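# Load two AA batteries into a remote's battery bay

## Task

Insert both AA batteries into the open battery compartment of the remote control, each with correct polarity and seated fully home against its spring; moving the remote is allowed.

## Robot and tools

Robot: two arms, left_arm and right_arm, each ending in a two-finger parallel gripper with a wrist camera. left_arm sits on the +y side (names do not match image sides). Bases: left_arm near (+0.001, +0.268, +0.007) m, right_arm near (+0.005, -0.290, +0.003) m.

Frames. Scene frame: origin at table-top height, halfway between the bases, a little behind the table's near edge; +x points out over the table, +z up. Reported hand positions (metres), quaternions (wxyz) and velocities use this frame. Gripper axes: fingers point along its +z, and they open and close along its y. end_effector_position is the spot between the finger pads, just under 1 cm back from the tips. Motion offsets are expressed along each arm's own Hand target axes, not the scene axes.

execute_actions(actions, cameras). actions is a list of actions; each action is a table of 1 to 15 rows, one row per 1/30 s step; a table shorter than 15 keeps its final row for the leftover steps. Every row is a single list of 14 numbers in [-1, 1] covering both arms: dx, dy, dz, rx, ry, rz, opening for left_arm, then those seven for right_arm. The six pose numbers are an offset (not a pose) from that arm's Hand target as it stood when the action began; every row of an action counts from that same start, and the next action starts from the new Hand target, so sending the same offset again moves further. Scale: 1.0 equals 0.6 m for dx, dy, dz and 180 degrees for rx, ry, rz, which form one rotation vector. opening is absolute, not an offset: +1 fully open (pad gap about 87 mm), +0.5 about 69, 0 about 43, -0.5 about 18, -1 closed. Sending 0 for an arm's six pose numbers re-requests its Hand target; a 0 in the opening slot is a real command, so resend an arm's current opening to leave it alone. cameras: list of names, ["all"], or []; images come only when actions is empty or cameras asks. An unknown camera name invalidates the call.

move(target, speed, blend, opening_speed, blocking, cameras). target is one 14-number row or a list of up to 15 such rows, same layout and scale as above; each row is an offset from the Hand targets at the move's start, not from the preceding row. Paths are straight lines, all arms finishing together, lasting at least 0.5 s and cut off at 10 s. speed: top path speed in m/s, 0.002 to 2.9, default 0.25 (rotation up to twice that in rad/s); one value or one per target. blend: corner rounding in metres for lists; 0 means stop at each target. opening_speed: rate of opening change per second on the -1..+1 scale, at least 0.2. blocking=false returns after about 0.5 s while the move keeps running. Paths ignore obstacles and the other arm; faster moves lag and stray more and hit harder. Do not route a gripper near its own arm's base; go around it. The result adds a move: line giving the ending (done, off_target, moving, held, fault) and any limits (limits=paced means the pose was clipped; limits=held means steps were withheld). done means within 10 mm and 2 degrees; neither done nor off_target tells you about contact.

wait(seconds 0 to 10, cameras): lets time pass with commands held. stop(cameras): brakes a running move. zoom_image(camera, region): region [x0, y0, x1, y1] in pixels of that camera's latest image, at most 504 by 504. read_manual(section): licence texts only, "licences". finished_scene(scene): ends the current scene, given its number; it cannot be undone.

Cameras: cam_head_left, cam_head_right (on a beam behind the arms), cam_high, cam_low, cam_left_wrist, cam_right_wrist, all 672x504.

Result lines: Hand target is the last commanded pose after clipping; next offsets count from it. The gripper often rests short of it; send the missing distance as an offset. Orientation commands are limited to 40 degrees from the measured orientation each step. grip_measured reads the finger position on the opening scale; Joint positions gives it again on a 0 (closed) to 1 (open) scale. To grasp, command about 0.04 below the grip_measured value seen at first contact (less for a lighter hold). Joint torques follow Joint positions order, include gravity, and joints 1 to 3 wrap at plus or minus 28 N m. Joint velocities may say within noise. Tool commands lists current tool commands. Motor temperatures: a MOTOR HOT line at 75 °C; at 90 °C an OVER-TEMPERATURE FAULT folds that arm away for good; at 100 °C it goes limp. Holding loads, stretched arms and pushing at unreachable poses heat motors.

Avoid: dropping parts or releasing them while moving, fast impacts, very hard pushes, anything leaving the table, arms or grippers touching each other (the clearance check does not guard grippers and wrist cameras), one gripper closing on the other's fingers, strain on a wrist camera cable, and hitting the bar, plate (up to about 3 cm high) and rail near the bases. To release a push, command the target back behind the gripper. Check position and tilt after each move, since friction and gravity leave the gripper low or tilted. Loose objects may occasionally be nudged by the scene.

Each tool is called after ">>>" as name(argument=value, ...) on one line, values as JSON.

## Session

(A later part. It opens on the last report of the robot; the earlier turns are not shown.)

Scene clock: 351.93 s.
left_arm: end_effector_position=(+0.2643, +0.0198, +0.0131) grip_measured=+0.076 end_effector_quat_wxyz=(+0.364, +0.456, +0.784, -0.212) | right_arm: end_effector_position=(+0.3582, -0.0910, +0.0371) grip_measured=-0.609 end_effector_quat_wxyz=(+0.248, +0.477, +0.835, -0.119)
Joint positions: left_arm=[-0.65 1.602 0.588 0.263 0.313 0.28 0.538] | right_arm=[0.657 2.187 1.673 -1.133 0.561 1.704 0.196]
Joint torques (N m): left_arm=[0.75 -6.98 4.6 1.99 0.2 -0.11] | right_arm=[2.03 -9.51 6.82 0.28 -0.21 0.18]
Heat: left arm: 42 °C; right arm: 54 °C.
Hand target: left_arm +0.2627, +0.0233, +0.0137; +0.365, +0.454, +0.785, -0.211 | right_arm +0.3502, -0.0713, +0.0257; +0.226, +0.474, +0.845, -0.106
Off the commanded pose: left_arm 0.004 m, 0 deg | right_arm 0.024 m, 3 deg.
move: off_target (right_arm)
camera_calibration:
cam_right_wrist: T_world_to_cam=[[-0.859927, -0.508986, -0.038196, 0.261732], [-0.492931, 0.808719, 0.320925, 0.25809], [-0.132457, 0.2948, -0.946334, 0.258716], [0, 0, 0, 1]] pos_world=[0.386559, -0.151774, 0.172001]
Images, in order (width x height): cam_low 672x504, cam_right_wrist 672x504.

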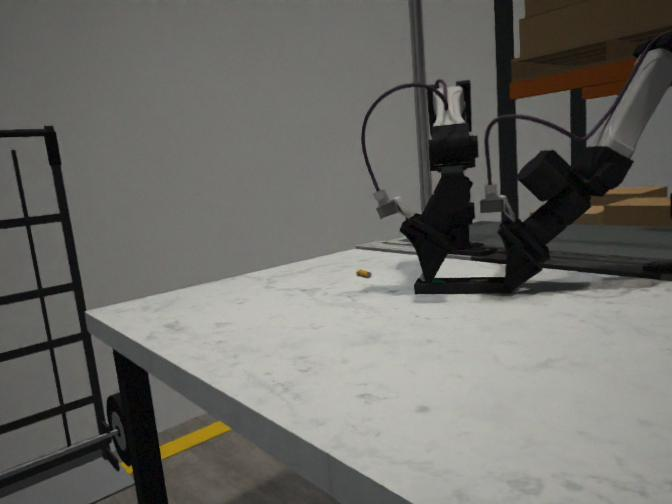

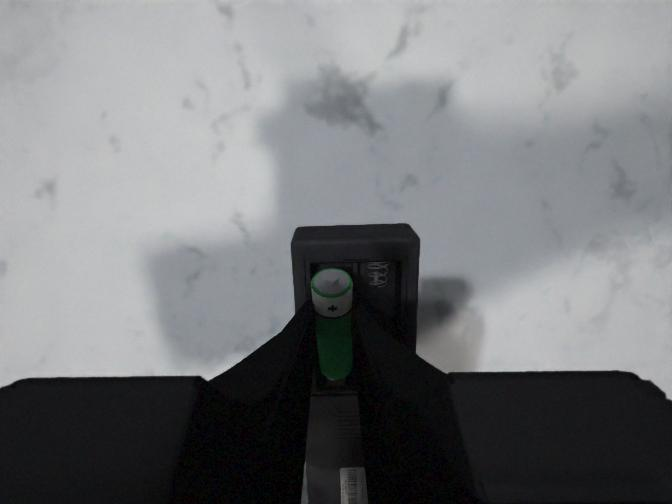

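>>> move(target=[[0,0,0,0,0,0,0.0,0.013,0.0,-0.004,0,0,0,-0.85],[0,0,0,0,0,0,0.0,0.02,0.0,0.006,0,0.11,0,-0.85]], speed=0.08, cameras=["cam_right_wrist","cam_low"])

>>> zoom_image(camera="cam_low", region=[390, 235, 520, 305])

>>> zoom_image(camera="cam_right_wrist", region=[230, 190, 430, 390])

Scene clock: 353.53 s.
left_arm: end_effector_position=(+0.2643, +0.0198, +0.0131) grip_measured=+0.076 end_effector_quat_wxyz=(+0.364, +0.456, +0.784, -0.212) | right_arm: end_effector_position=(+0.3595, -0.0935, +0.0380) grip_measured=-0.609 end_effector_quat_wxyz=(+0.254, +0.476, +0.833, -0.122)
Joint positions: left_arm=[-0.65 1.602 0.588 0.263 0.313 0.28 0.538] | right_arm=[0.656 2.187 1.673 -1.135 0.575 1.707 0.196]
Joint torques (N m): left_arm=[0.75 -6.98 4.6 1.99 0.2 -0.11] | right_arm=[-0.02 -11.82 6.37 0.07 0.16 0.06]
Heat: left arm: 42 °C; right arm: 54 °C.
Hand target: left_arm +0.2627, +0.0233, +0.0137; +0.365, +0.454, +0.785, -0.211 | right_arm +0.3580, -0.0908, +0.0372; +0.248, +0.477, +0.835, -0.119 (not the last commanded pose)
Off the commanded pose: left_arm 0.004 m, 0 deg | right_arm 0.039 m, 24 deg.
move: held (right_arm; a check stopped the path); path passed 0 of 2 targets; limits=held
pose unreachable (right arm): on one or more control steps of this call, first in action 0 (counted from 0), this arm could not follow its commanded pose, so it was not sent that pose on those steps. It may still have moved: this result reports where it is.
cause: moving toward the commanded pose would bring a part of the arm too close to another arm (this arm's wrist (the part past joint 5) and the left arm's wrist camera, where that arm would come to rest).
camera_calibration:
cam_right_wrist: T_world_to_cam=[[-0.860722, -0.5076, -0.0387256, 0.261955], [-0.493701, 0.813756, 0.306693, 0.261693], [-0.124164, 0.283096, -0.95102, 0.256586], [0, 0, 0, 1]] pos_world=[0.386527, -0.152624, 0.173903]
Images, in order (width x height): cam_low 672x504, cam_right_wrist 672x504.

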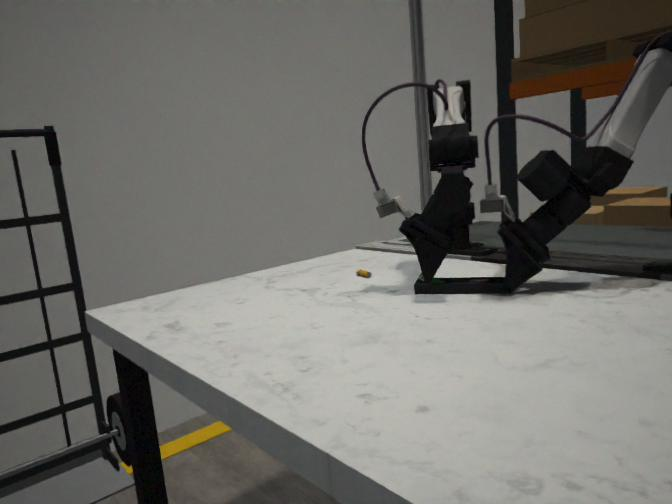

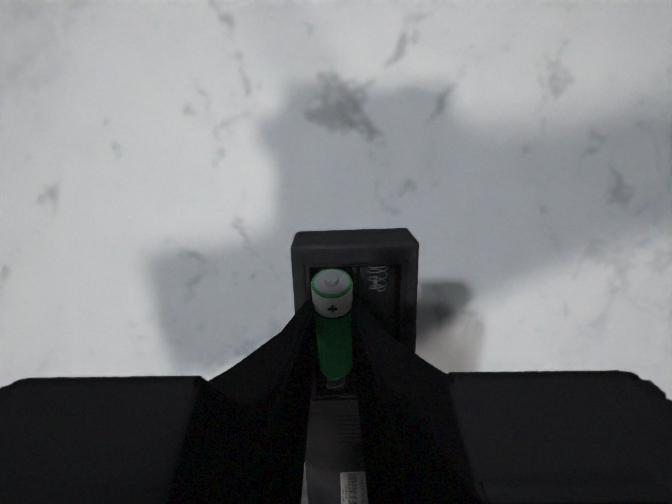

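Scaled by 3.877 from the camera's 672x504 image, which has a finer 960x720 frame.

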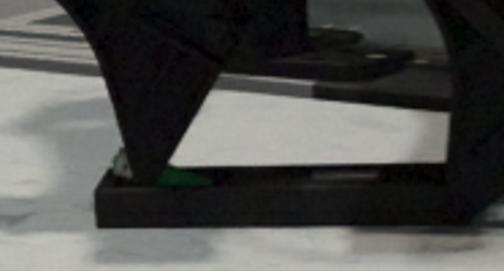

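Scaled by 2.520 from the camera's 672x504 image, which has a finer 960x720 frame.

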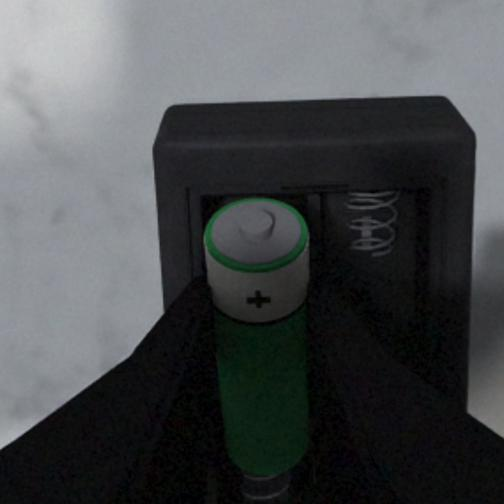

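>>> move(target=[[0,0,0,0,0,0,0.0,0.0288,0.0,-0.0107,0,0.045,0,-0.85],[0,0,0,0,0,0,0.0,0.033,0.0,0.0023,0,0.13,0,-0.85]], speed=0.1, cameras=["cam_right_wrist","cam_low"])

>>> zoom_image(camera="cam_low", region=[390, 235, 520, 305])

>>> zoom_image(camera="cam_right_wrist", region=[230, 190, 430, 390])

Scene clock: 357.37 s.
left_arm: end_effector_position=(+0.2643, +0.0198, +0.0131) grip_measured=+0.076 end_effector_quat_wxyz=(+0.364, +0.456, +0.784, -0.212) | right_arm: end_effector_position=(+0.3605, -0.0955, +0.0349) grip_measured=-0.609 end_effector_quat_wxyz=(+0.115, +0.494, +0.860, -0.049)
Joint positions: left_arm=[-0.65 1.602 0.588 0.263 0.313 0.28 0.538] | right_arm=[0.512 2.154 1.652 -1.076 0.259 1.551 0.196]
Joint torques (N m): left_arm=[0.75 -6.99 4.6 1.99 0.2 -0.1] | right_arm=[0.43 -11.26 3.62 0.57 -0.71 -0.01]
Heat: left arm: 43 °C; right arm: 54 °C.
Hand target: left_arm +0.2627, +0.0233, +0.0137; +0.365, +0.454, +0.785, -0.211 | right_arm +0.3501, -0.0768, +0.0255; +0.074, +0.491, +0.868, -0.020
Off the commanded pose: left_arm 0.004 m, 0 deg | right_arm 0.023 m, 6 deg.
move: off_target (right_arm)
camera_calibration:
cam_right_wrist: T_world_to_cam=[[-0.86657, -0.498318, -0.0271176, 0.26436], [-0.415601, 0.690509, 0.592008, 0.214921], [-0.276283, 0.524286, -0.805476, 0.327046], [0, 0, 0, 1]] pos_world=[0.408765, -0.188135, 0.143362]
Images, in order (width x height): cam_low 672x504, cam_right_wrist 672x504.

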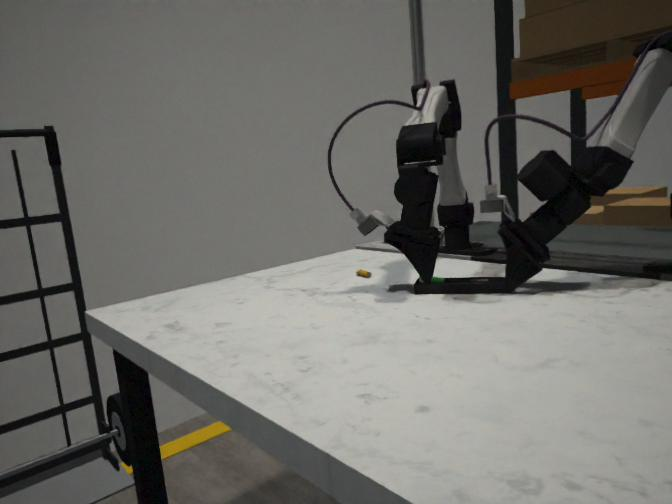

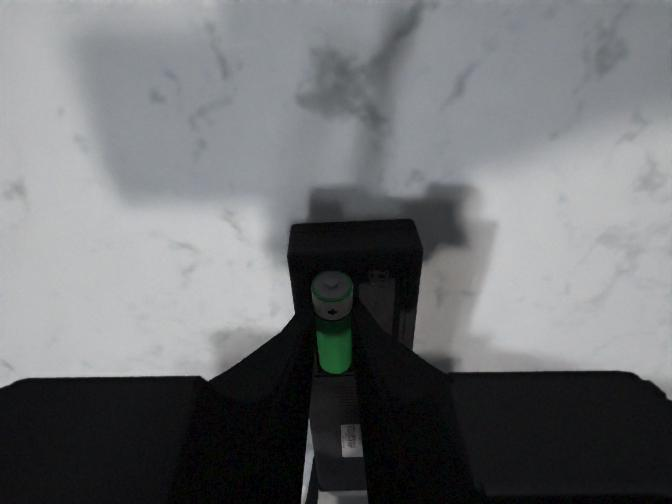

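Scaled by 3.877 from the camera's 672x504 image, which has a finer 960x720 frame.

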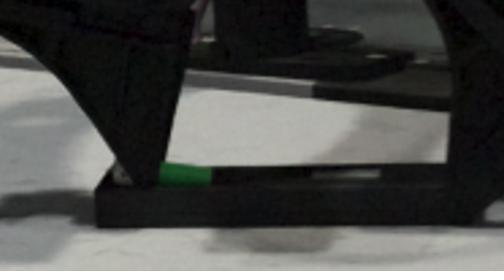

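Scaled by 2.520 from the camera's 672x504 image, which has a finer 960x720 frame.

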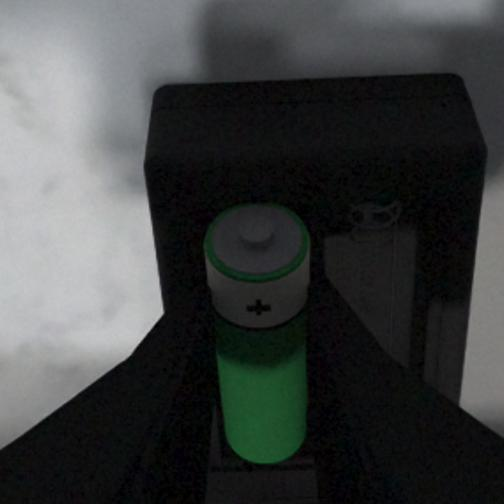

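>>> move(target=[0,0,0,0,0,0,0.0,0.022,0.0,0.004,0,-0.03,0,-0.85], speed=0.1, cameras=["cam_right_wrist","cam_low"])

>>> zoom_image(camera="cam_low", region=[390, 235, 520, 305])

>>> zoom_image(camera="cam_right_wrist", region=[230, 190, 430, 390])

Scene clock: 359.27 s.
left_arm: end_effector_position=(+0.2643, +0.0209, +0.0131) grip_measured=+0.076 end_effector_quat_wxyz=(+0.363, +0.455, +0.786, -0.211) | right_arm: end_effector_position=(+0.3597, -0.0917, +0.0353) grip_measured=-0.609 end_effector_quat_wxyz=(+0.151, +0.497, +0.852, -0.063)
Joint positions: left_arm=[-0.647 1.6 0.588 0.258 0.312 0.28 0.538] | right_arm=[0.555 2.152 1.647 -1.077 0.337 1.606 0.196]
Joint torques (N m): left_arm=[0.57 -6.75 4.6 2.03 0.2 -0.1] | right_arm=[2.61 -10.09 3.82 0.52 -0.57 0.22]
Heat: left arm: 42 °C; right arm: 53 °C.
Hand target: left_arm +0.2628, +0.0234, +0.0136; +0.365, +0.454, +0.785, -0.211 | right_arm +0.3436, -0.0659, +0.0212; +0.115, +0.490, +0.863, -0.043
Off the commanded pose: left_arm 0.003 m, 0 deg | right_arm 0.033 m, 5 deg.
move: off_target (right_arm)
camera_calibration:
cam_right_wrist: T_world_to_cam=[[-0.870706, -0.490125, -0.0405989, 0.268148], [-0.435275, 0.729571, 0.527506, 0.224675], [-0.228924, 0.476975, -0.848581, 0.305304], [0, 0, 0, 1]] pos_world=[0.401165, -0.178112, 0.151444]
Images, in order (width x height): cam_low 672x504, cam_right_wrist 672x504.

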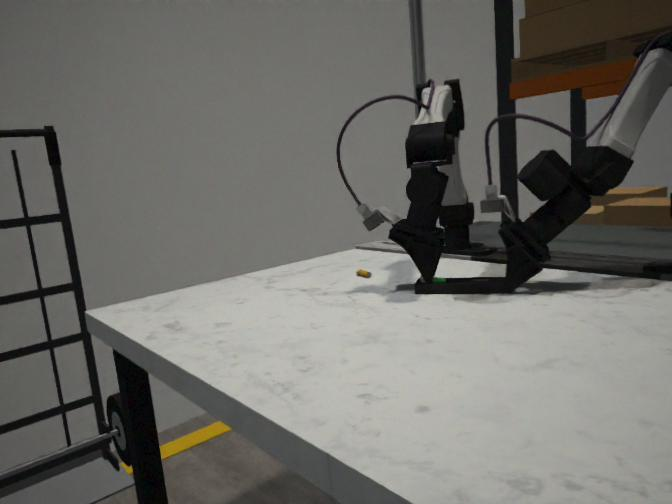

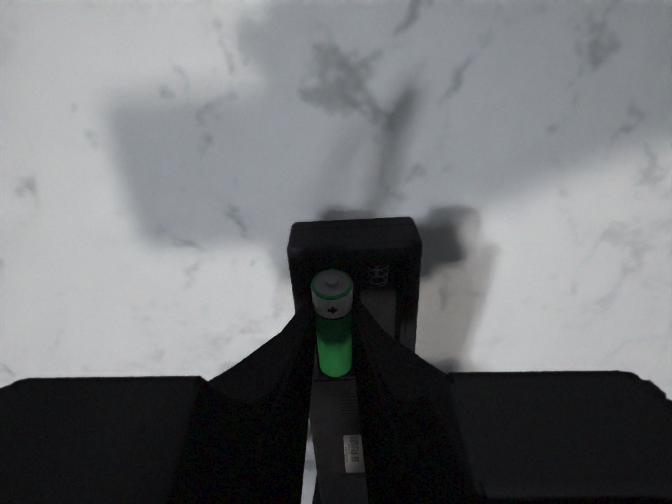

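Scaled by 3.877 from the camera's 672x504 image, which has a finer 960x720 frame.

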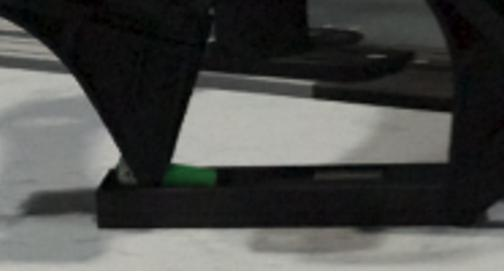

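Scaled by 2.520 from the camera's 672x504 image, which has a finer 960x720 frame.

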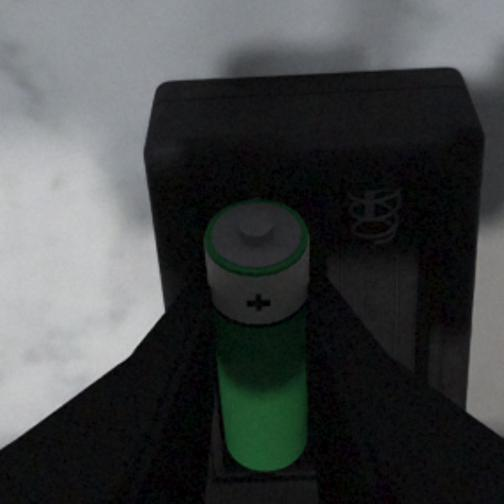

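>>> move(target=[0,0,0,0,0,0,0.0,0.02,0.0,0.002,0,0,0,-0.85], speed=0.1, cameras=["cam_right_wrist","cam_low"])

>>> zoom_image(camera="cam_low", region=[390, 235, 520, 305])

>>> zoom_image(camera="cam_right_wrist", region=[230, 190, 430, 390])

Scene clock: 361.27 s.
left_arm: end_effector_position=(+0.2643, +0.0209, +0.0130) grip_measured=+0.076 end_effector_quat_wxyz=(+0.362, +0.455, +0.786, -0.211) | right_arm: end_effector_position=(+0.3587, -0.0897, +0.0355) grip_measured=-0.609 end_effector_quat_wxyz=(+0.166, +0.500, +0.847, -0.069)
Joint positions: left_arm=[-0.647 1.6 0.588 0.257 0.312 0.28 0.538] | right_arm=[0.575 2.152 1.645 -1.079 0.368 1.636 0.196]
Joint torques (N m): left_arm=[0.57 -6.76 4.62 2.04 0.2 -0.11] | right_arm=[3.02 -9.48 3.85 0.54 -0.84 0.19]
Heat: left arm: 42 °C; right arm: 53 °C.
Hand target: left_arm +0.2628, +0.0234, +0.0136; +0.365, +0.454, +0.785, -0.211 | right_arm +0.3380, -0.0561, +0.0172; +0.115, +0.490, +0.863, -0.043
Off the commanded pose: left_arm 0.003 m, 0 deg | right_arm 0.044 m, 7 deg.
move: off_target (right_arm)
camera_calibration:
cam_right_wrist: T_world_to_cam=[[-0.874335, -0.482981, -0.0476258, 0.270458], [-0.439347, 0.745994, 0.500468, 0.226602], [-0.206188, 0.4585, -0.864444, 0.295097], [0, 0, 0, 1]] pos_world=[0.396873, -0.17372, 0.154569]
Images, in order (width x height): cam_low 672x504, cam_right_wrist 672x504.

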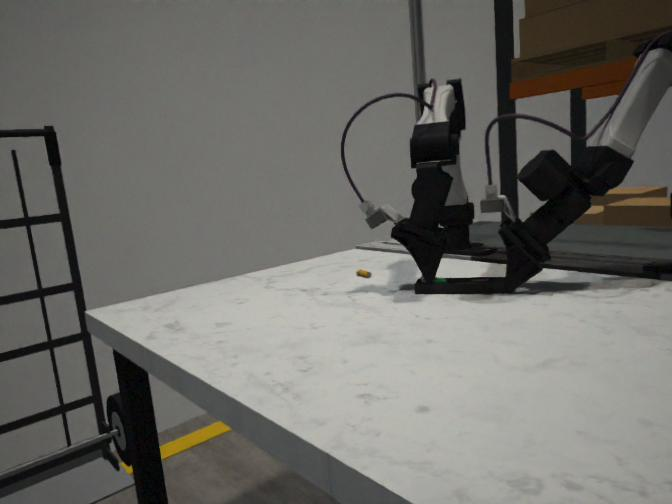

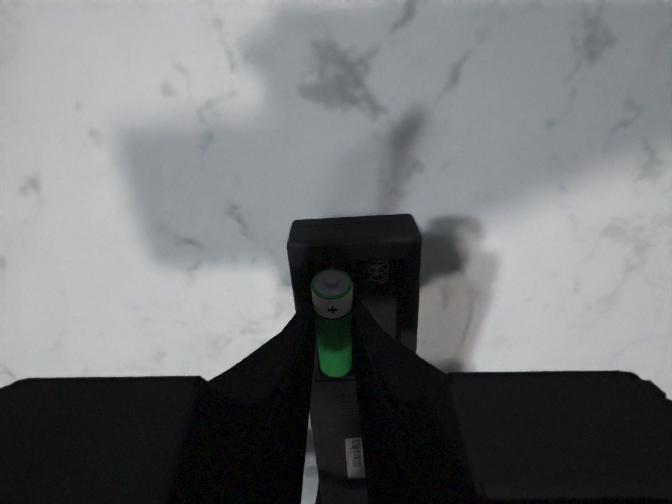

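Scaled by 3.877 from the camera's 672x504 image, which has a finer 960x720 frame.

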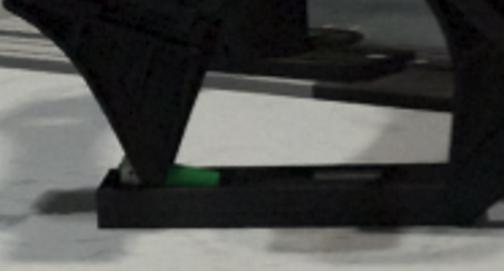

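Scaled by 2.520 from the camera's 672x504 image, which has a finer 960x720 frame.

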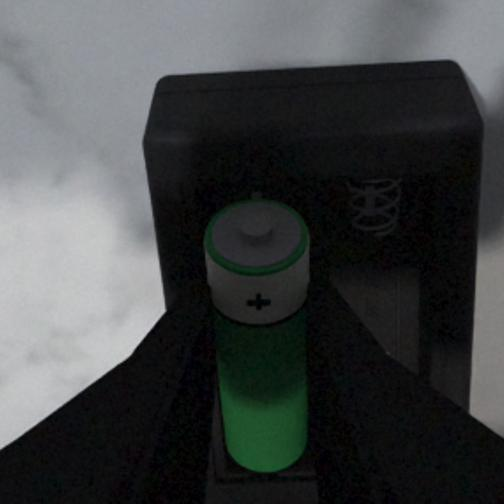

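>>> move(target=[[0,0,0,0,0,0,0.0,0.022,-0.002,0.004,0,0,0,-0.85],[0,0,0,0,0,0,0.0,0.026,-0.002,0.016,0,0.06,0,-0.85]], speed=0.1, cameras=["cam_right_wrist","cam_low"])

>>> zoom_image(camera="cam_low", region=[390, 235, 520, 305])

>>> zoom_image(camera="cam_right_wrist", region=[230, 190, 430, 390])

Scene clock: 364.37 s.
left_arm: end_effector_position=(+0.2640, +0.0223, +0.0132) grip_measured=+0.076 end_effector_quat_wxyz=(+0.361, +0.454, +0.787, -0.210) | right_arm: end_effector_position=(+0.3576, -0.0874, +0.0338) grip_measured=-0.609 end_effector_quat_wxyz=(+0.127, +0.506, +0.852, -0.039)
Joint positions: left_arm=[-0.646 1.595 0.588 0.249 0.309 0.28 0.538] | right_arm=[0.538 2.133 1.614 -1.039 0.271 1.602 0.196]
Joint torques (N m): left_arm=[0.44 -6.35 4.63 2.12 0.24 -0.11] | right_arm=[2.03 -7.38 2.35 0.78 -1.58 0.04]
Heat: left arm: 42 °C; right arm: 53 °C.
Hand target: left_arm +0.2628, +0.0234, +0.0137; +0.365, +0.454, +0.785, -0.211 | right_arm +0.3307, -0.0454, +0.0041; +0.033, +0.492, +0.870, +0.004
Off the commanded pose: left_arm 0.002 m, 1 deg | right_arm 0.058 m, 12 deg.
move: off_target (right_arm)
camera_calibration:
cam_right_wrist: T_world_to_cam=[[-0.876757, -0.477165, -0.0600905, 0.272397], [-0.418868, 0.696231, 0.582934, 0.210748], [-0.236319, 0.536262, -0.810294, 0.308064], [0, 0, 0, 1]] pos_world=[0.399903, -0.181953, 0.143139]
Images, in order (width x height): cam_low 672x504, cam_right_wrist 672x504.

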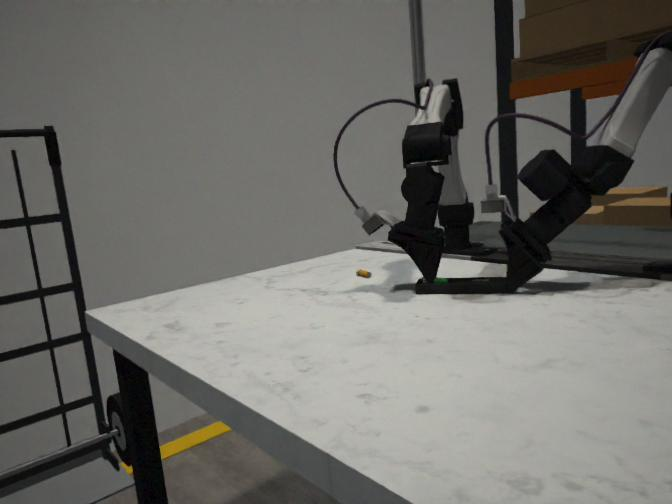

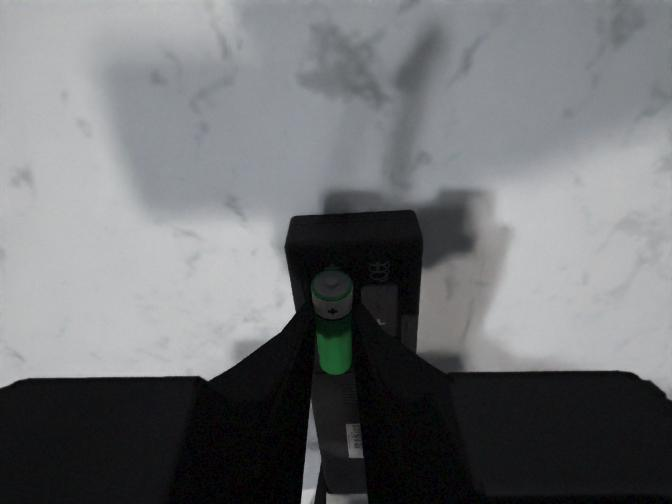

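Scaled by 3.877 from the camera's 672x504 image, which has a finer 960x720 frame.

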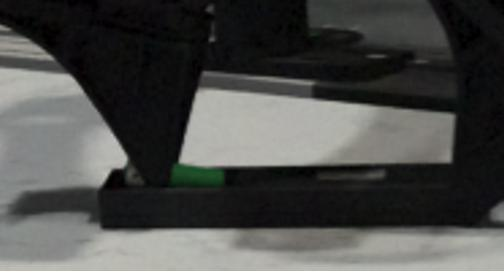

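Scaled by 2.520 from the camera's 672x504 image, which has a finer 960x720 frame.

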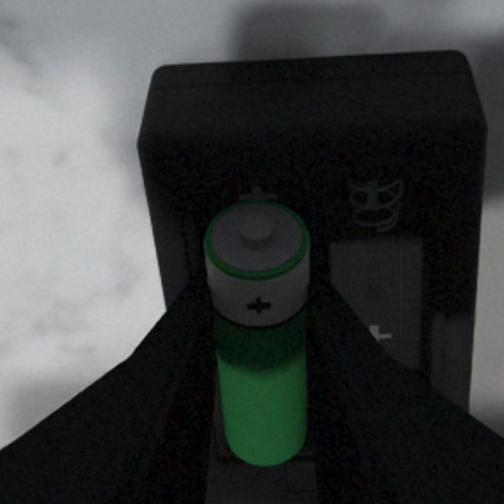

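>>> move(target=[0,0,0,0,0,0,0.0,-0.0655,0,-0.032,0,0,0,-0.85], speed=0.1, cameras=["cam_right_wrist","cam_low"])

>>> zoom_image(camera="cam_low", region=[390, 235, 520, 305])

>>> zoom_image(camera="cam_right_wrist", region=[230, 190, 430, 390])

Scene clock: 366.77 s.
left_arm: end_effector_position=(+0.2641, +0.0222, +0.0133) grip_measured=+0.076 end_effector_quat_wxyz=(+0.361, +0.454, +0.787, -0.210) | right_arm: end_effector_position=(+0.3566, -0.0868, +0.0341) grip_measured=-0.609 end_effector_quat_wxyz=(+0.059, +0.498, +0.865, -0.001)
Joint positions: left_arm=[-0.646 1.595 0.588 0.249 0.309 0.28 0.538] | right_arm=[0.47 2.136 1.614 -1.027 0.112 1.512 0.196]
Joint torques (N m): left_arm=[0.44 -6.35 4.63 2.12 0.23 -0.11] | right_arm=[0.17 -9.35 6.04 0.31 -0.32 -0.01]
Heat: left arm: 42 °C; right arm: 53 °C.
Hand target: left_arm +0.2628, +0.0234, +0.0137; +0.365, +0.454, +0.785, -0.211 | right_arm +0.3497, -0.0786, +0.0254; +0.033, +0.492, +0.870, +0.004
Off the commanded pose: left_arm 0.002 m, 1 deg | right_arm 0.014 m, 3 deg.
move: off_target (right_arm)
camera_calibration:
cam_right_wrist: T_world_to_cam=[[-0.866526, -0.496291, -0.0531834, 0.266253], [-0.385848, 0.598451, 0.702123, 0.185449], [-0.31663, 0.628929, -0.710066, 0.341012], [0, 0, 0, 1]] pos_world=[0.410245, -0.193315, 0.126093]
Images, in order (width x height): cam_low 672x504, cam_right_wrist 672x504.

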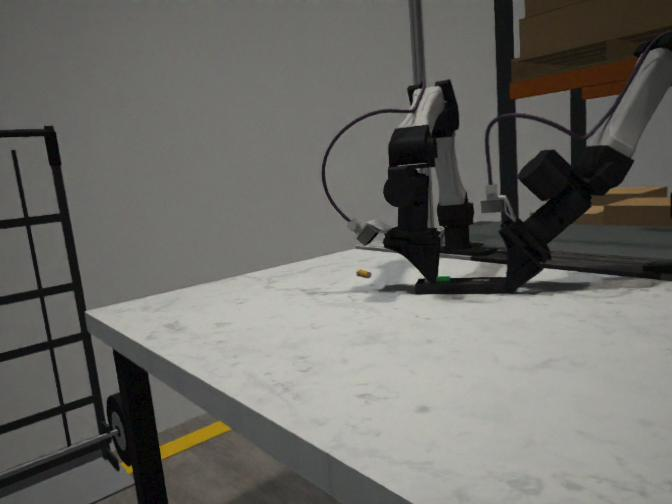

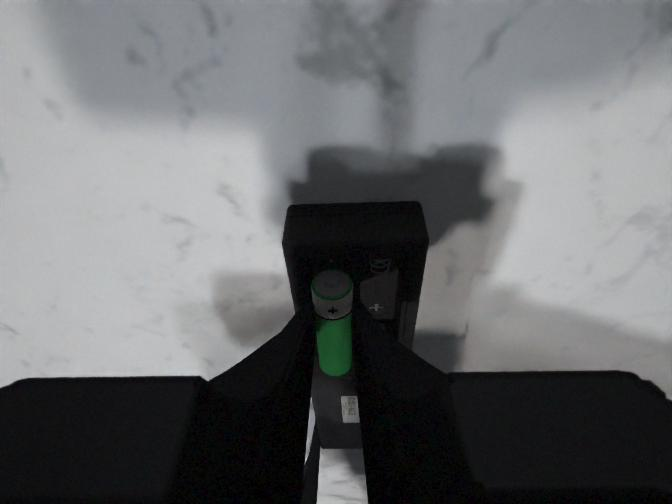

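Scaled by 3.877 from the camera's 672x504 image, which has a finer 960x720 frame.

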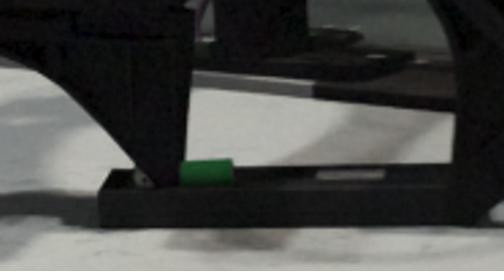

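Scaled by 2.520 from the camera's 672x504 image, which has a finer 960x720 frame.

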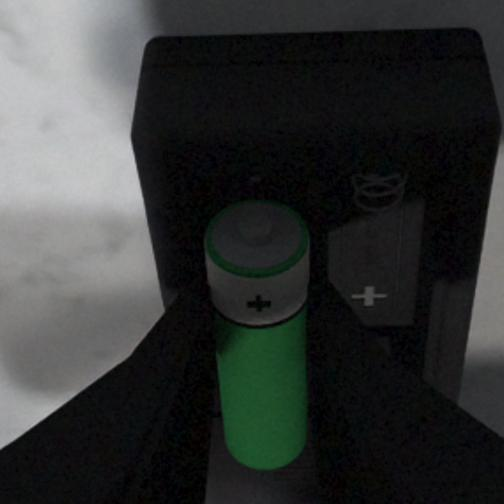

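>>> move(target=[[0,0,0,0,0,0,0.0,-0.03,0.0052,-0.125,0,-0.142,0,-0.85],[0,0,0,0,0,0,0.0,-0.0315,0.0052,-0.0087,0,-0.142,0,-0.85]], speed=0.08, cameras=["cam_right_wrist","cam_low"])

>>> zoom_image(camera="cam_low", region=[390, 235, 520, 305])

>>> zoom_image(camera="cam_right_wrist", region=[230, 210, 430, 410])

Scene clock: 375.97 s.
left_arm: end_effector_position=(+0.2641, +0.0223, +0.0132) grip_measured=+0.076 end_effector_quat_wxyz=(+0.362, +0.454, +0.787, -0.210) | right_arm: end_effector_position=(+0.3543, -0.0928, +0.0401) grip_measured=-0.609 end_effector_quat_wxyz=(+0.215, +0.476, +0.845, -0.111)
Joint positions: left_arm=[-0.646 1.595 0.585 0.254 0.309 0.28 0.538] | right_arm=[0.629 2.171 1.675 -1.143 0.492 1.663 0.196]
Joint torques (N m): left_arm=[0.44 -6.34 4.79 2.07 0.23 -0.1] | right_arm=[-0.38 -10.41 4.86 0.56 0.39 0.06]
Heat: left arm: 42 °C; right arm: 53 °C.
Hand target: left_arm +0.2627, +0.0235, +0.0136; +0.365, +0.454, +0.785, -0.211 | right_arm +0.3618, -0.0929, +0.0318; +0.225, +0.480, +0.841, -0.105
Off the commanded pose: left_arm 0.002 m, 0 deg | right_arm 0.011 m, 1 deg.
move: off_target (right_arm)
camera_calibration:
cam_right_wrist: T_world_to_cam=[[-0.858176, -0.513078, -0.0169087, 0.255654], [-0.479109, 0.788662, 0.385313, 0.247303], [-0.18436, 0.338768, -0.922631, 0.283066], [0, 0, 0, 1]] pos_world=[0.390068, -0.159762, 0.170199]
Images, in order (width x height): cam_low 672x504, cam_right_wrist 672x504.

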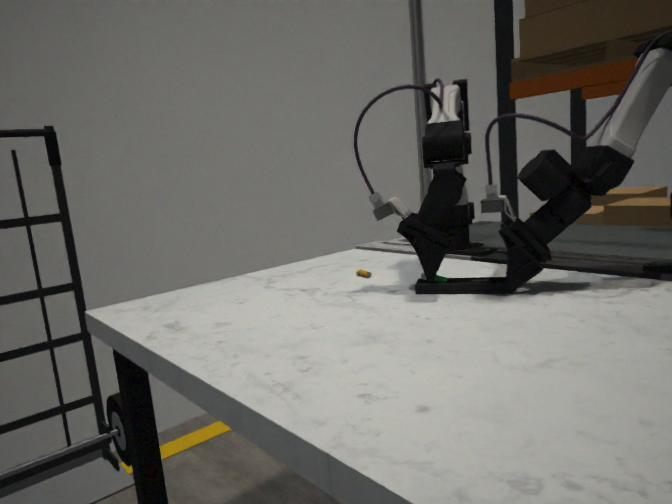

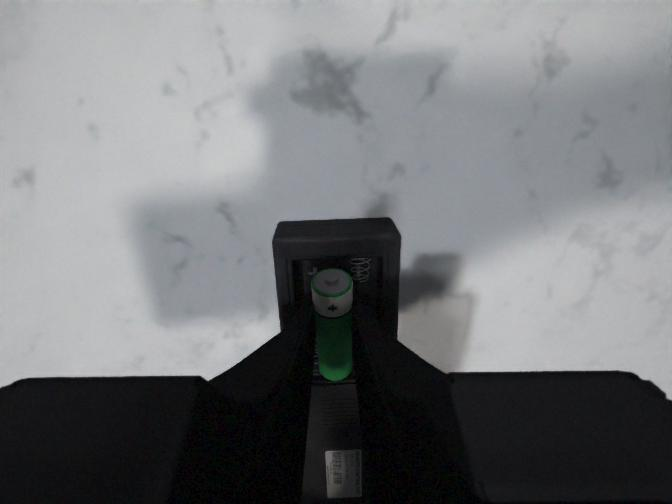

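Scaled by 3.877 from the camera's 672x504 image, which has a finer 960x720 frame.

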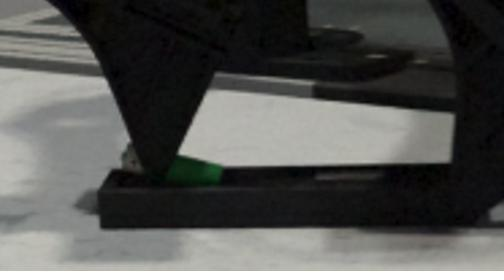

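Scaled by 2.520 from the camera's 672x504 image, which has a finer 960x720 frame.

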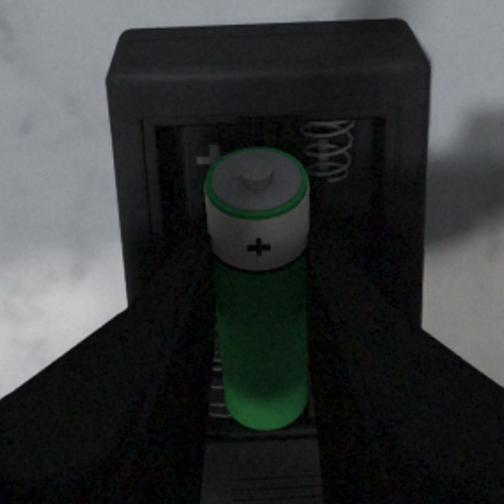

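>>> move(target=[[0,0,0,0,0,0,0.0,-0.055,0.002,-0.1,0,0,0,-0.85],[0,0,0,0,0,0,0.0,-0.0057,0.002,0.0033,0,0,0,-0.85]], speed=0.08, cameras=["cam_right_wrist","cam_low"])

>>> zoom_image(camera="cam_low", region=[390, 235, 520, 305])

>>> zoom_image(camera="cam_right_wrist", region=[230, 210, 430, 410])

Scene clock: 380.67 s.
left_arm: end_effector_position=(+0.2642, +0.0222, +0.0133) grip_measured=+0.076 end_effector_quat_wxyz=(+0.363, +0.454, +0.786, -0.210) | right_arm: end_effector_position=(+0.3561, -0.0948, +0.0399) grip_measured=-0.609 end_effector_quat_wxyz=(+0.214, +0.475, +0.846, -0.112)
Joint positions: left_arm=[-0.646 1.595 0.585 0.254 0.309 0.28 0.538] | right_arm=[0.623 2.173 1.677 -1.142 0.493 1.651 0.196]
Joint torques (N m): left_arm=[0.44 -6.35 4.78 2.07 0.23 -0.11] | right_arm=[-0.8 -10.5 4.92 0.59 0.39 0.06]
Heat: left arm: 42 °C; right arm: 53 °C.
Hand target: left_arm +0.2627, +0.0234, +0.0137; +0.365, +0.454, +0.785, -0.211 | right_arm +0.3648, -0.0958, +0.0317; +0.225, +0.480, +0.841, -0.105
Off the commanded pose: left_arm 0.002 m, 0 deg | right_arm 0.012 m, 2 deg.
move: off_target (right_arm)
camera_calibration:
cam_right_wrist: T_world_to_cam=[[-0.856363, -0.516189, -0.0138381, 0.255082], [-0.481044, 0.787741, 0.384787, 0.250444], [-0.187722, 0.336174, -0.922902, 0.284797], [0, 0, 0, 1]] pos_world=[0.39238, -0.161356, 0.170002]
Images, in order (width x height): cam_low 672x504, cam_right_wrist 672x504.

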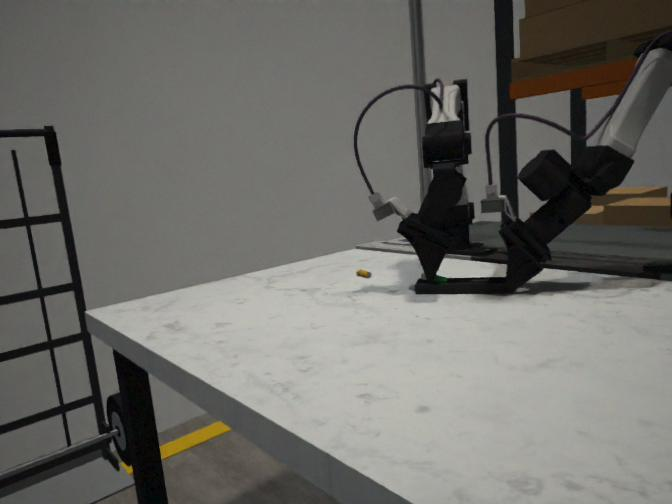

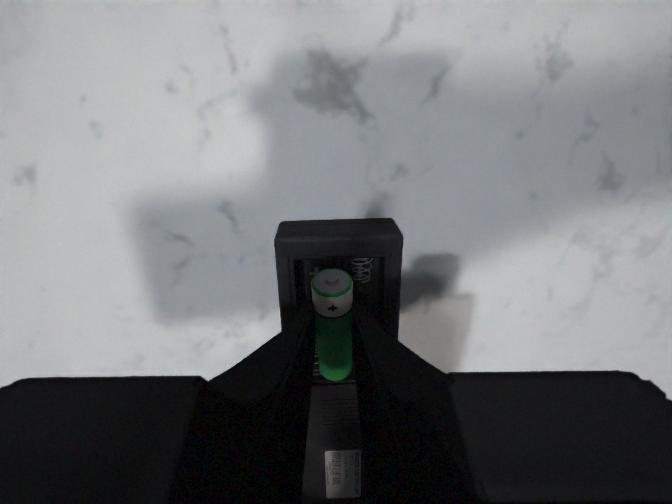

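Scaled by 3.877 from the camera's 672x504 image, which has a finer 960x720 frame.

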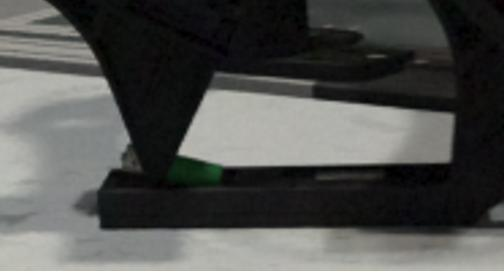

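Scaled by 2.520 from the camera's 672x504 image, which has a finer 960x720 frame.

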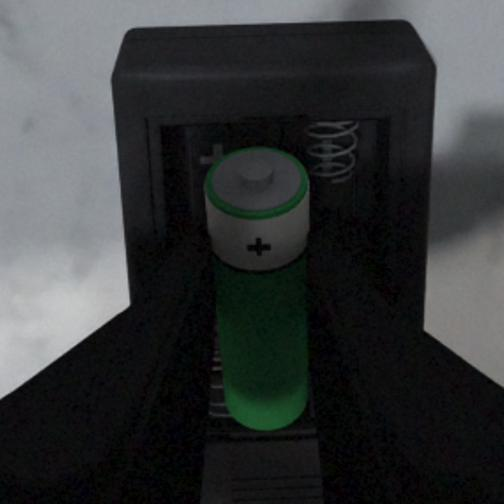

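>>> move(target=[[0,0,0,0,0,0,0.0,-0.06,0.004,-0.09,0,0,0,-0.85],[0,0,0,0,0,0,0.0,-0.016,0.004,-0.01,0,0,0,-0.85]], speed=0.08, cameras=["cam_right_wrist","cam_low"])

>>> zoom_image(camera="cam_low", region=[390, 235, 520, 305])

>>> zoom_image(camera="cam_right_wrist", region=[230, 210, 430, 410])

Scene clock: 384.43 s.
left_arm: end_effector_position=(+0.2642, +0.0221, +0.0133) grip_measured=+0.076 end_effector_quat_wxyz=(+0.363, +0.454, +0.786, -0.210) | right_arm: end_effector_position=(+0.3659, -0.0951, +0.0469) grip_measured=-0.609 end_effector_quat_wxyz=(+0.219, +0.480, +0.843, -0.101)
Joint positions: left_arm=[-0.646 1.595 0.585 0.255 0.309 0.28 0.538] | right_arm=[0.608 2.173 1.706 -1.14 0.493 1.642 0.196]
Joint torques (N m): left_arm=[0.46 -6.35 4.79 2.07 0.23 -0.11] | right_arm=[-0.59 -10.97 5.42 0.29 0.34 0]
Heat: left arm: 42 °C; right arm: 53 °C.
Hand target: left_arm +0.2627, +0.0235, +0.0137; +0.365, +0.454, +0.785, -0.211 | right_arm +0.3694, -0.0994, +0.0416; +0.225, +0.480, +0.841, -0.105
Off the commanded pose: left_arm 0.002 m, 0 deg | right_arm 0.008 m, 1 deg.
move: done
camera_calibration:
cam_right_wrist: T_world_to_cam=[[-0.859194, -0.510129, -0.0394344, 0.266256], [-0.483814, 0.784956, 0.387, 0.253339], [-0.166465, 0.351586, -0.921236, 0.286914], [0, 0, 0, 1]] pos_world=[0.399095, -0.16391, 0.176773]
Images, in order (width x height): cam_low 672x504, cam_right_wrist 672x504.

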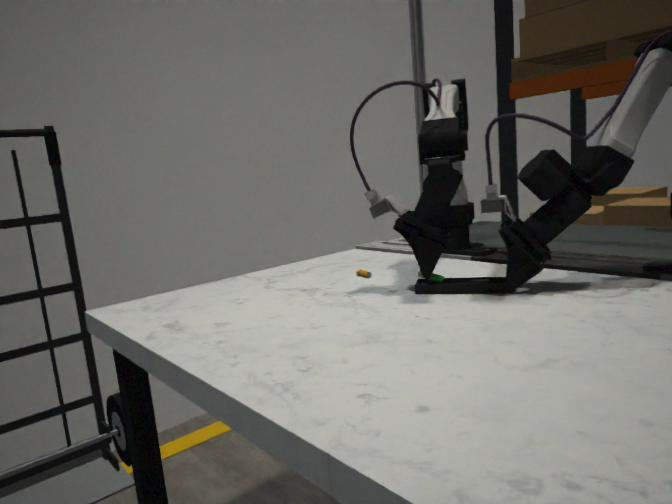

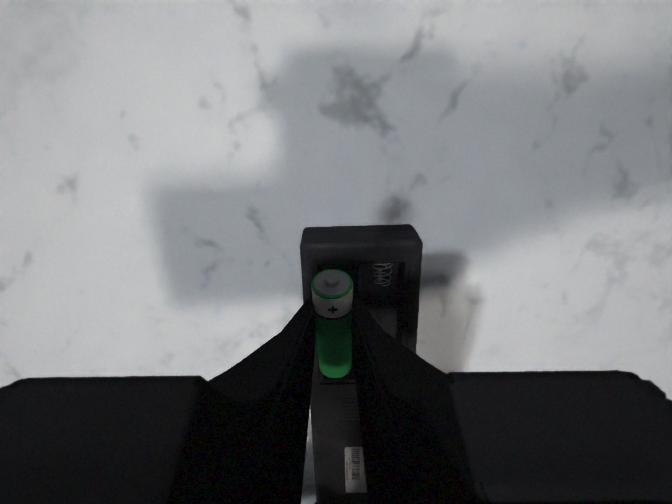

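Scaled by 3.877 from the camera's 672x504 image, which has a finer 960x720 frame.

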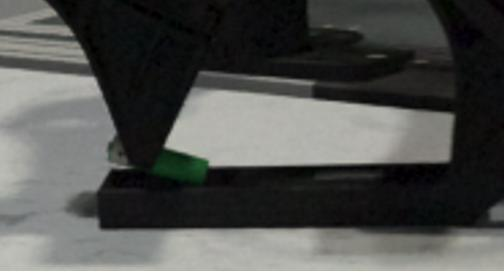

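Scaled by 2.520 from the camera's 672x504 image, which has a finer 960x720 frame.

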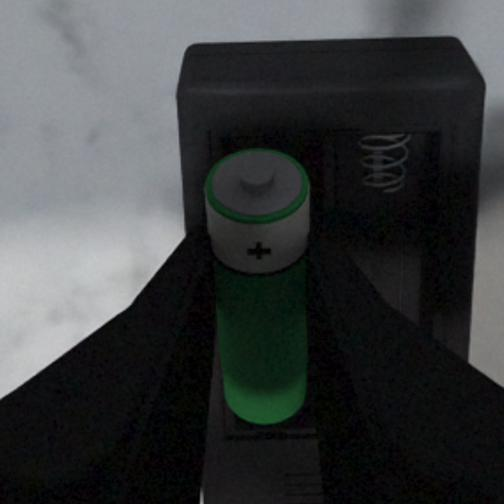

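>>> move(target=[0,0,0,0,0,0,0.0,0.0112,-0.0017,0.0135,0,0,0,-0.85], speed=0.08, cameras=["cam_right_wrist","cam_low"])

>>> zoom_image(camera="cam_low", region=[390, 235, 520, 305])

>>> zoom_image(camera="cam_right_wrist", region=[230, 210, 430, 410])

Scene clock: 386.20 s.
left_arm: end_effector_position=(+0.2642, +0.0221, +0.0133) grip_measured=+0.076 end_effector_quat_wxyz=(+0.363, +0.454, +0.786, -0.210) | right_arm: end_effector_position=(+0.3641, -0.0963, +0.0374) grip_measured=-0.609 end_effector_quat_wxyz=(+0.217, +0.479, +0.844, -0.104)
Joint positions: left_arm=[-0.646 1.595 0.585 0.255 0.309 0.28 0.538] | right_arm=[0.608 2.179 1.678 -1.113 0.493 1.642 0.196]
Joint torques (N m): left_arm=[0.44 -6.35 4.75 2.06 0.23 -0.11] | right_arm=[-0.27 -10.84 5.31 0.42 0.4 0.04]
Heat: left arm: 42 °C; right arm: 53 °C.
Hand target: left_arm +0.2627, +0.0235, +0.0136; +0.365, +0.454, +0.785, -0.211 | right_arm +0.3678, -0.0980, +0.0312; +0.225, +0.480, +0.841, -0.105
Off the commanded pose: left_arm 0.002 m, 0 deg | right_arm 0.007 m, 1 deg.
move: done
camera_calibration:
cam_right_wrist: T_world_to_cam=[[-0.859364, -0.510367, -0.0319187, 0.263516], [-0.481498, 0.786577, 0.386596, 0.25641], [-0.172199, 0.347596, -0.921697, 0.279916], [0, 0, 0, 1]] pos_world=[0.398119, -0.164494, 0.167282]
Images, in order (width x height): cam_low 672x504, cam_right_wrist 672x504.

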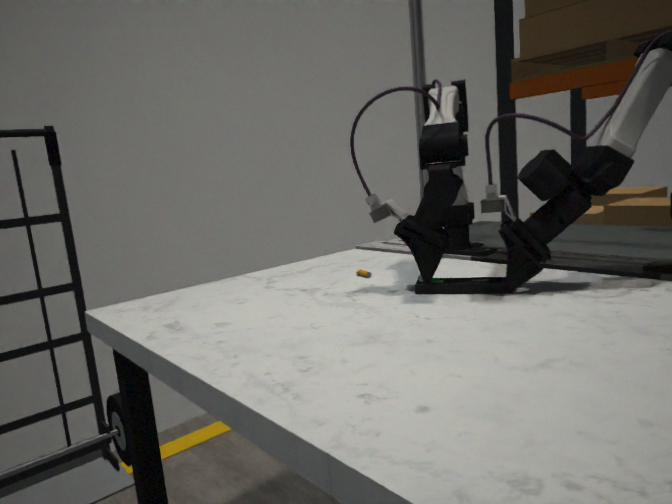

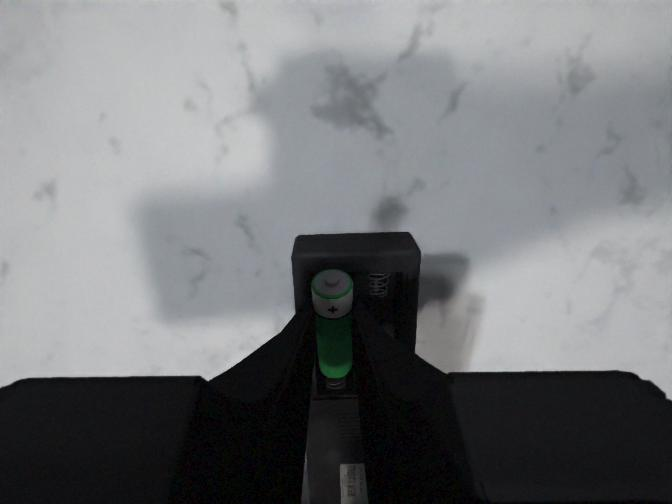

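Scaled by 3.877 from the camera's 672x504 image, which has a finer 960x720 frame.

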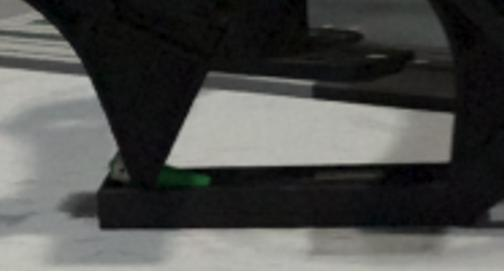

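Scaled by 2.520 from the camera's 672x504 image, which has a finer 960x720 frame.

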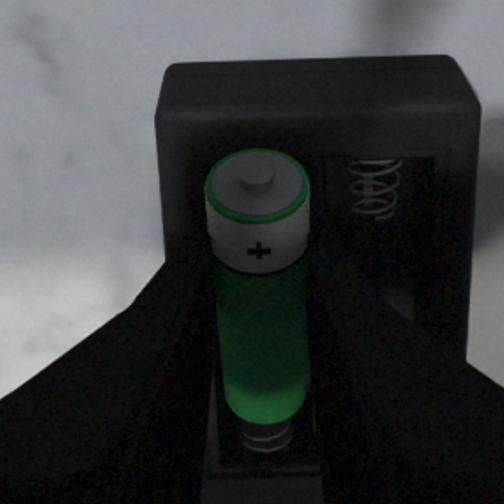

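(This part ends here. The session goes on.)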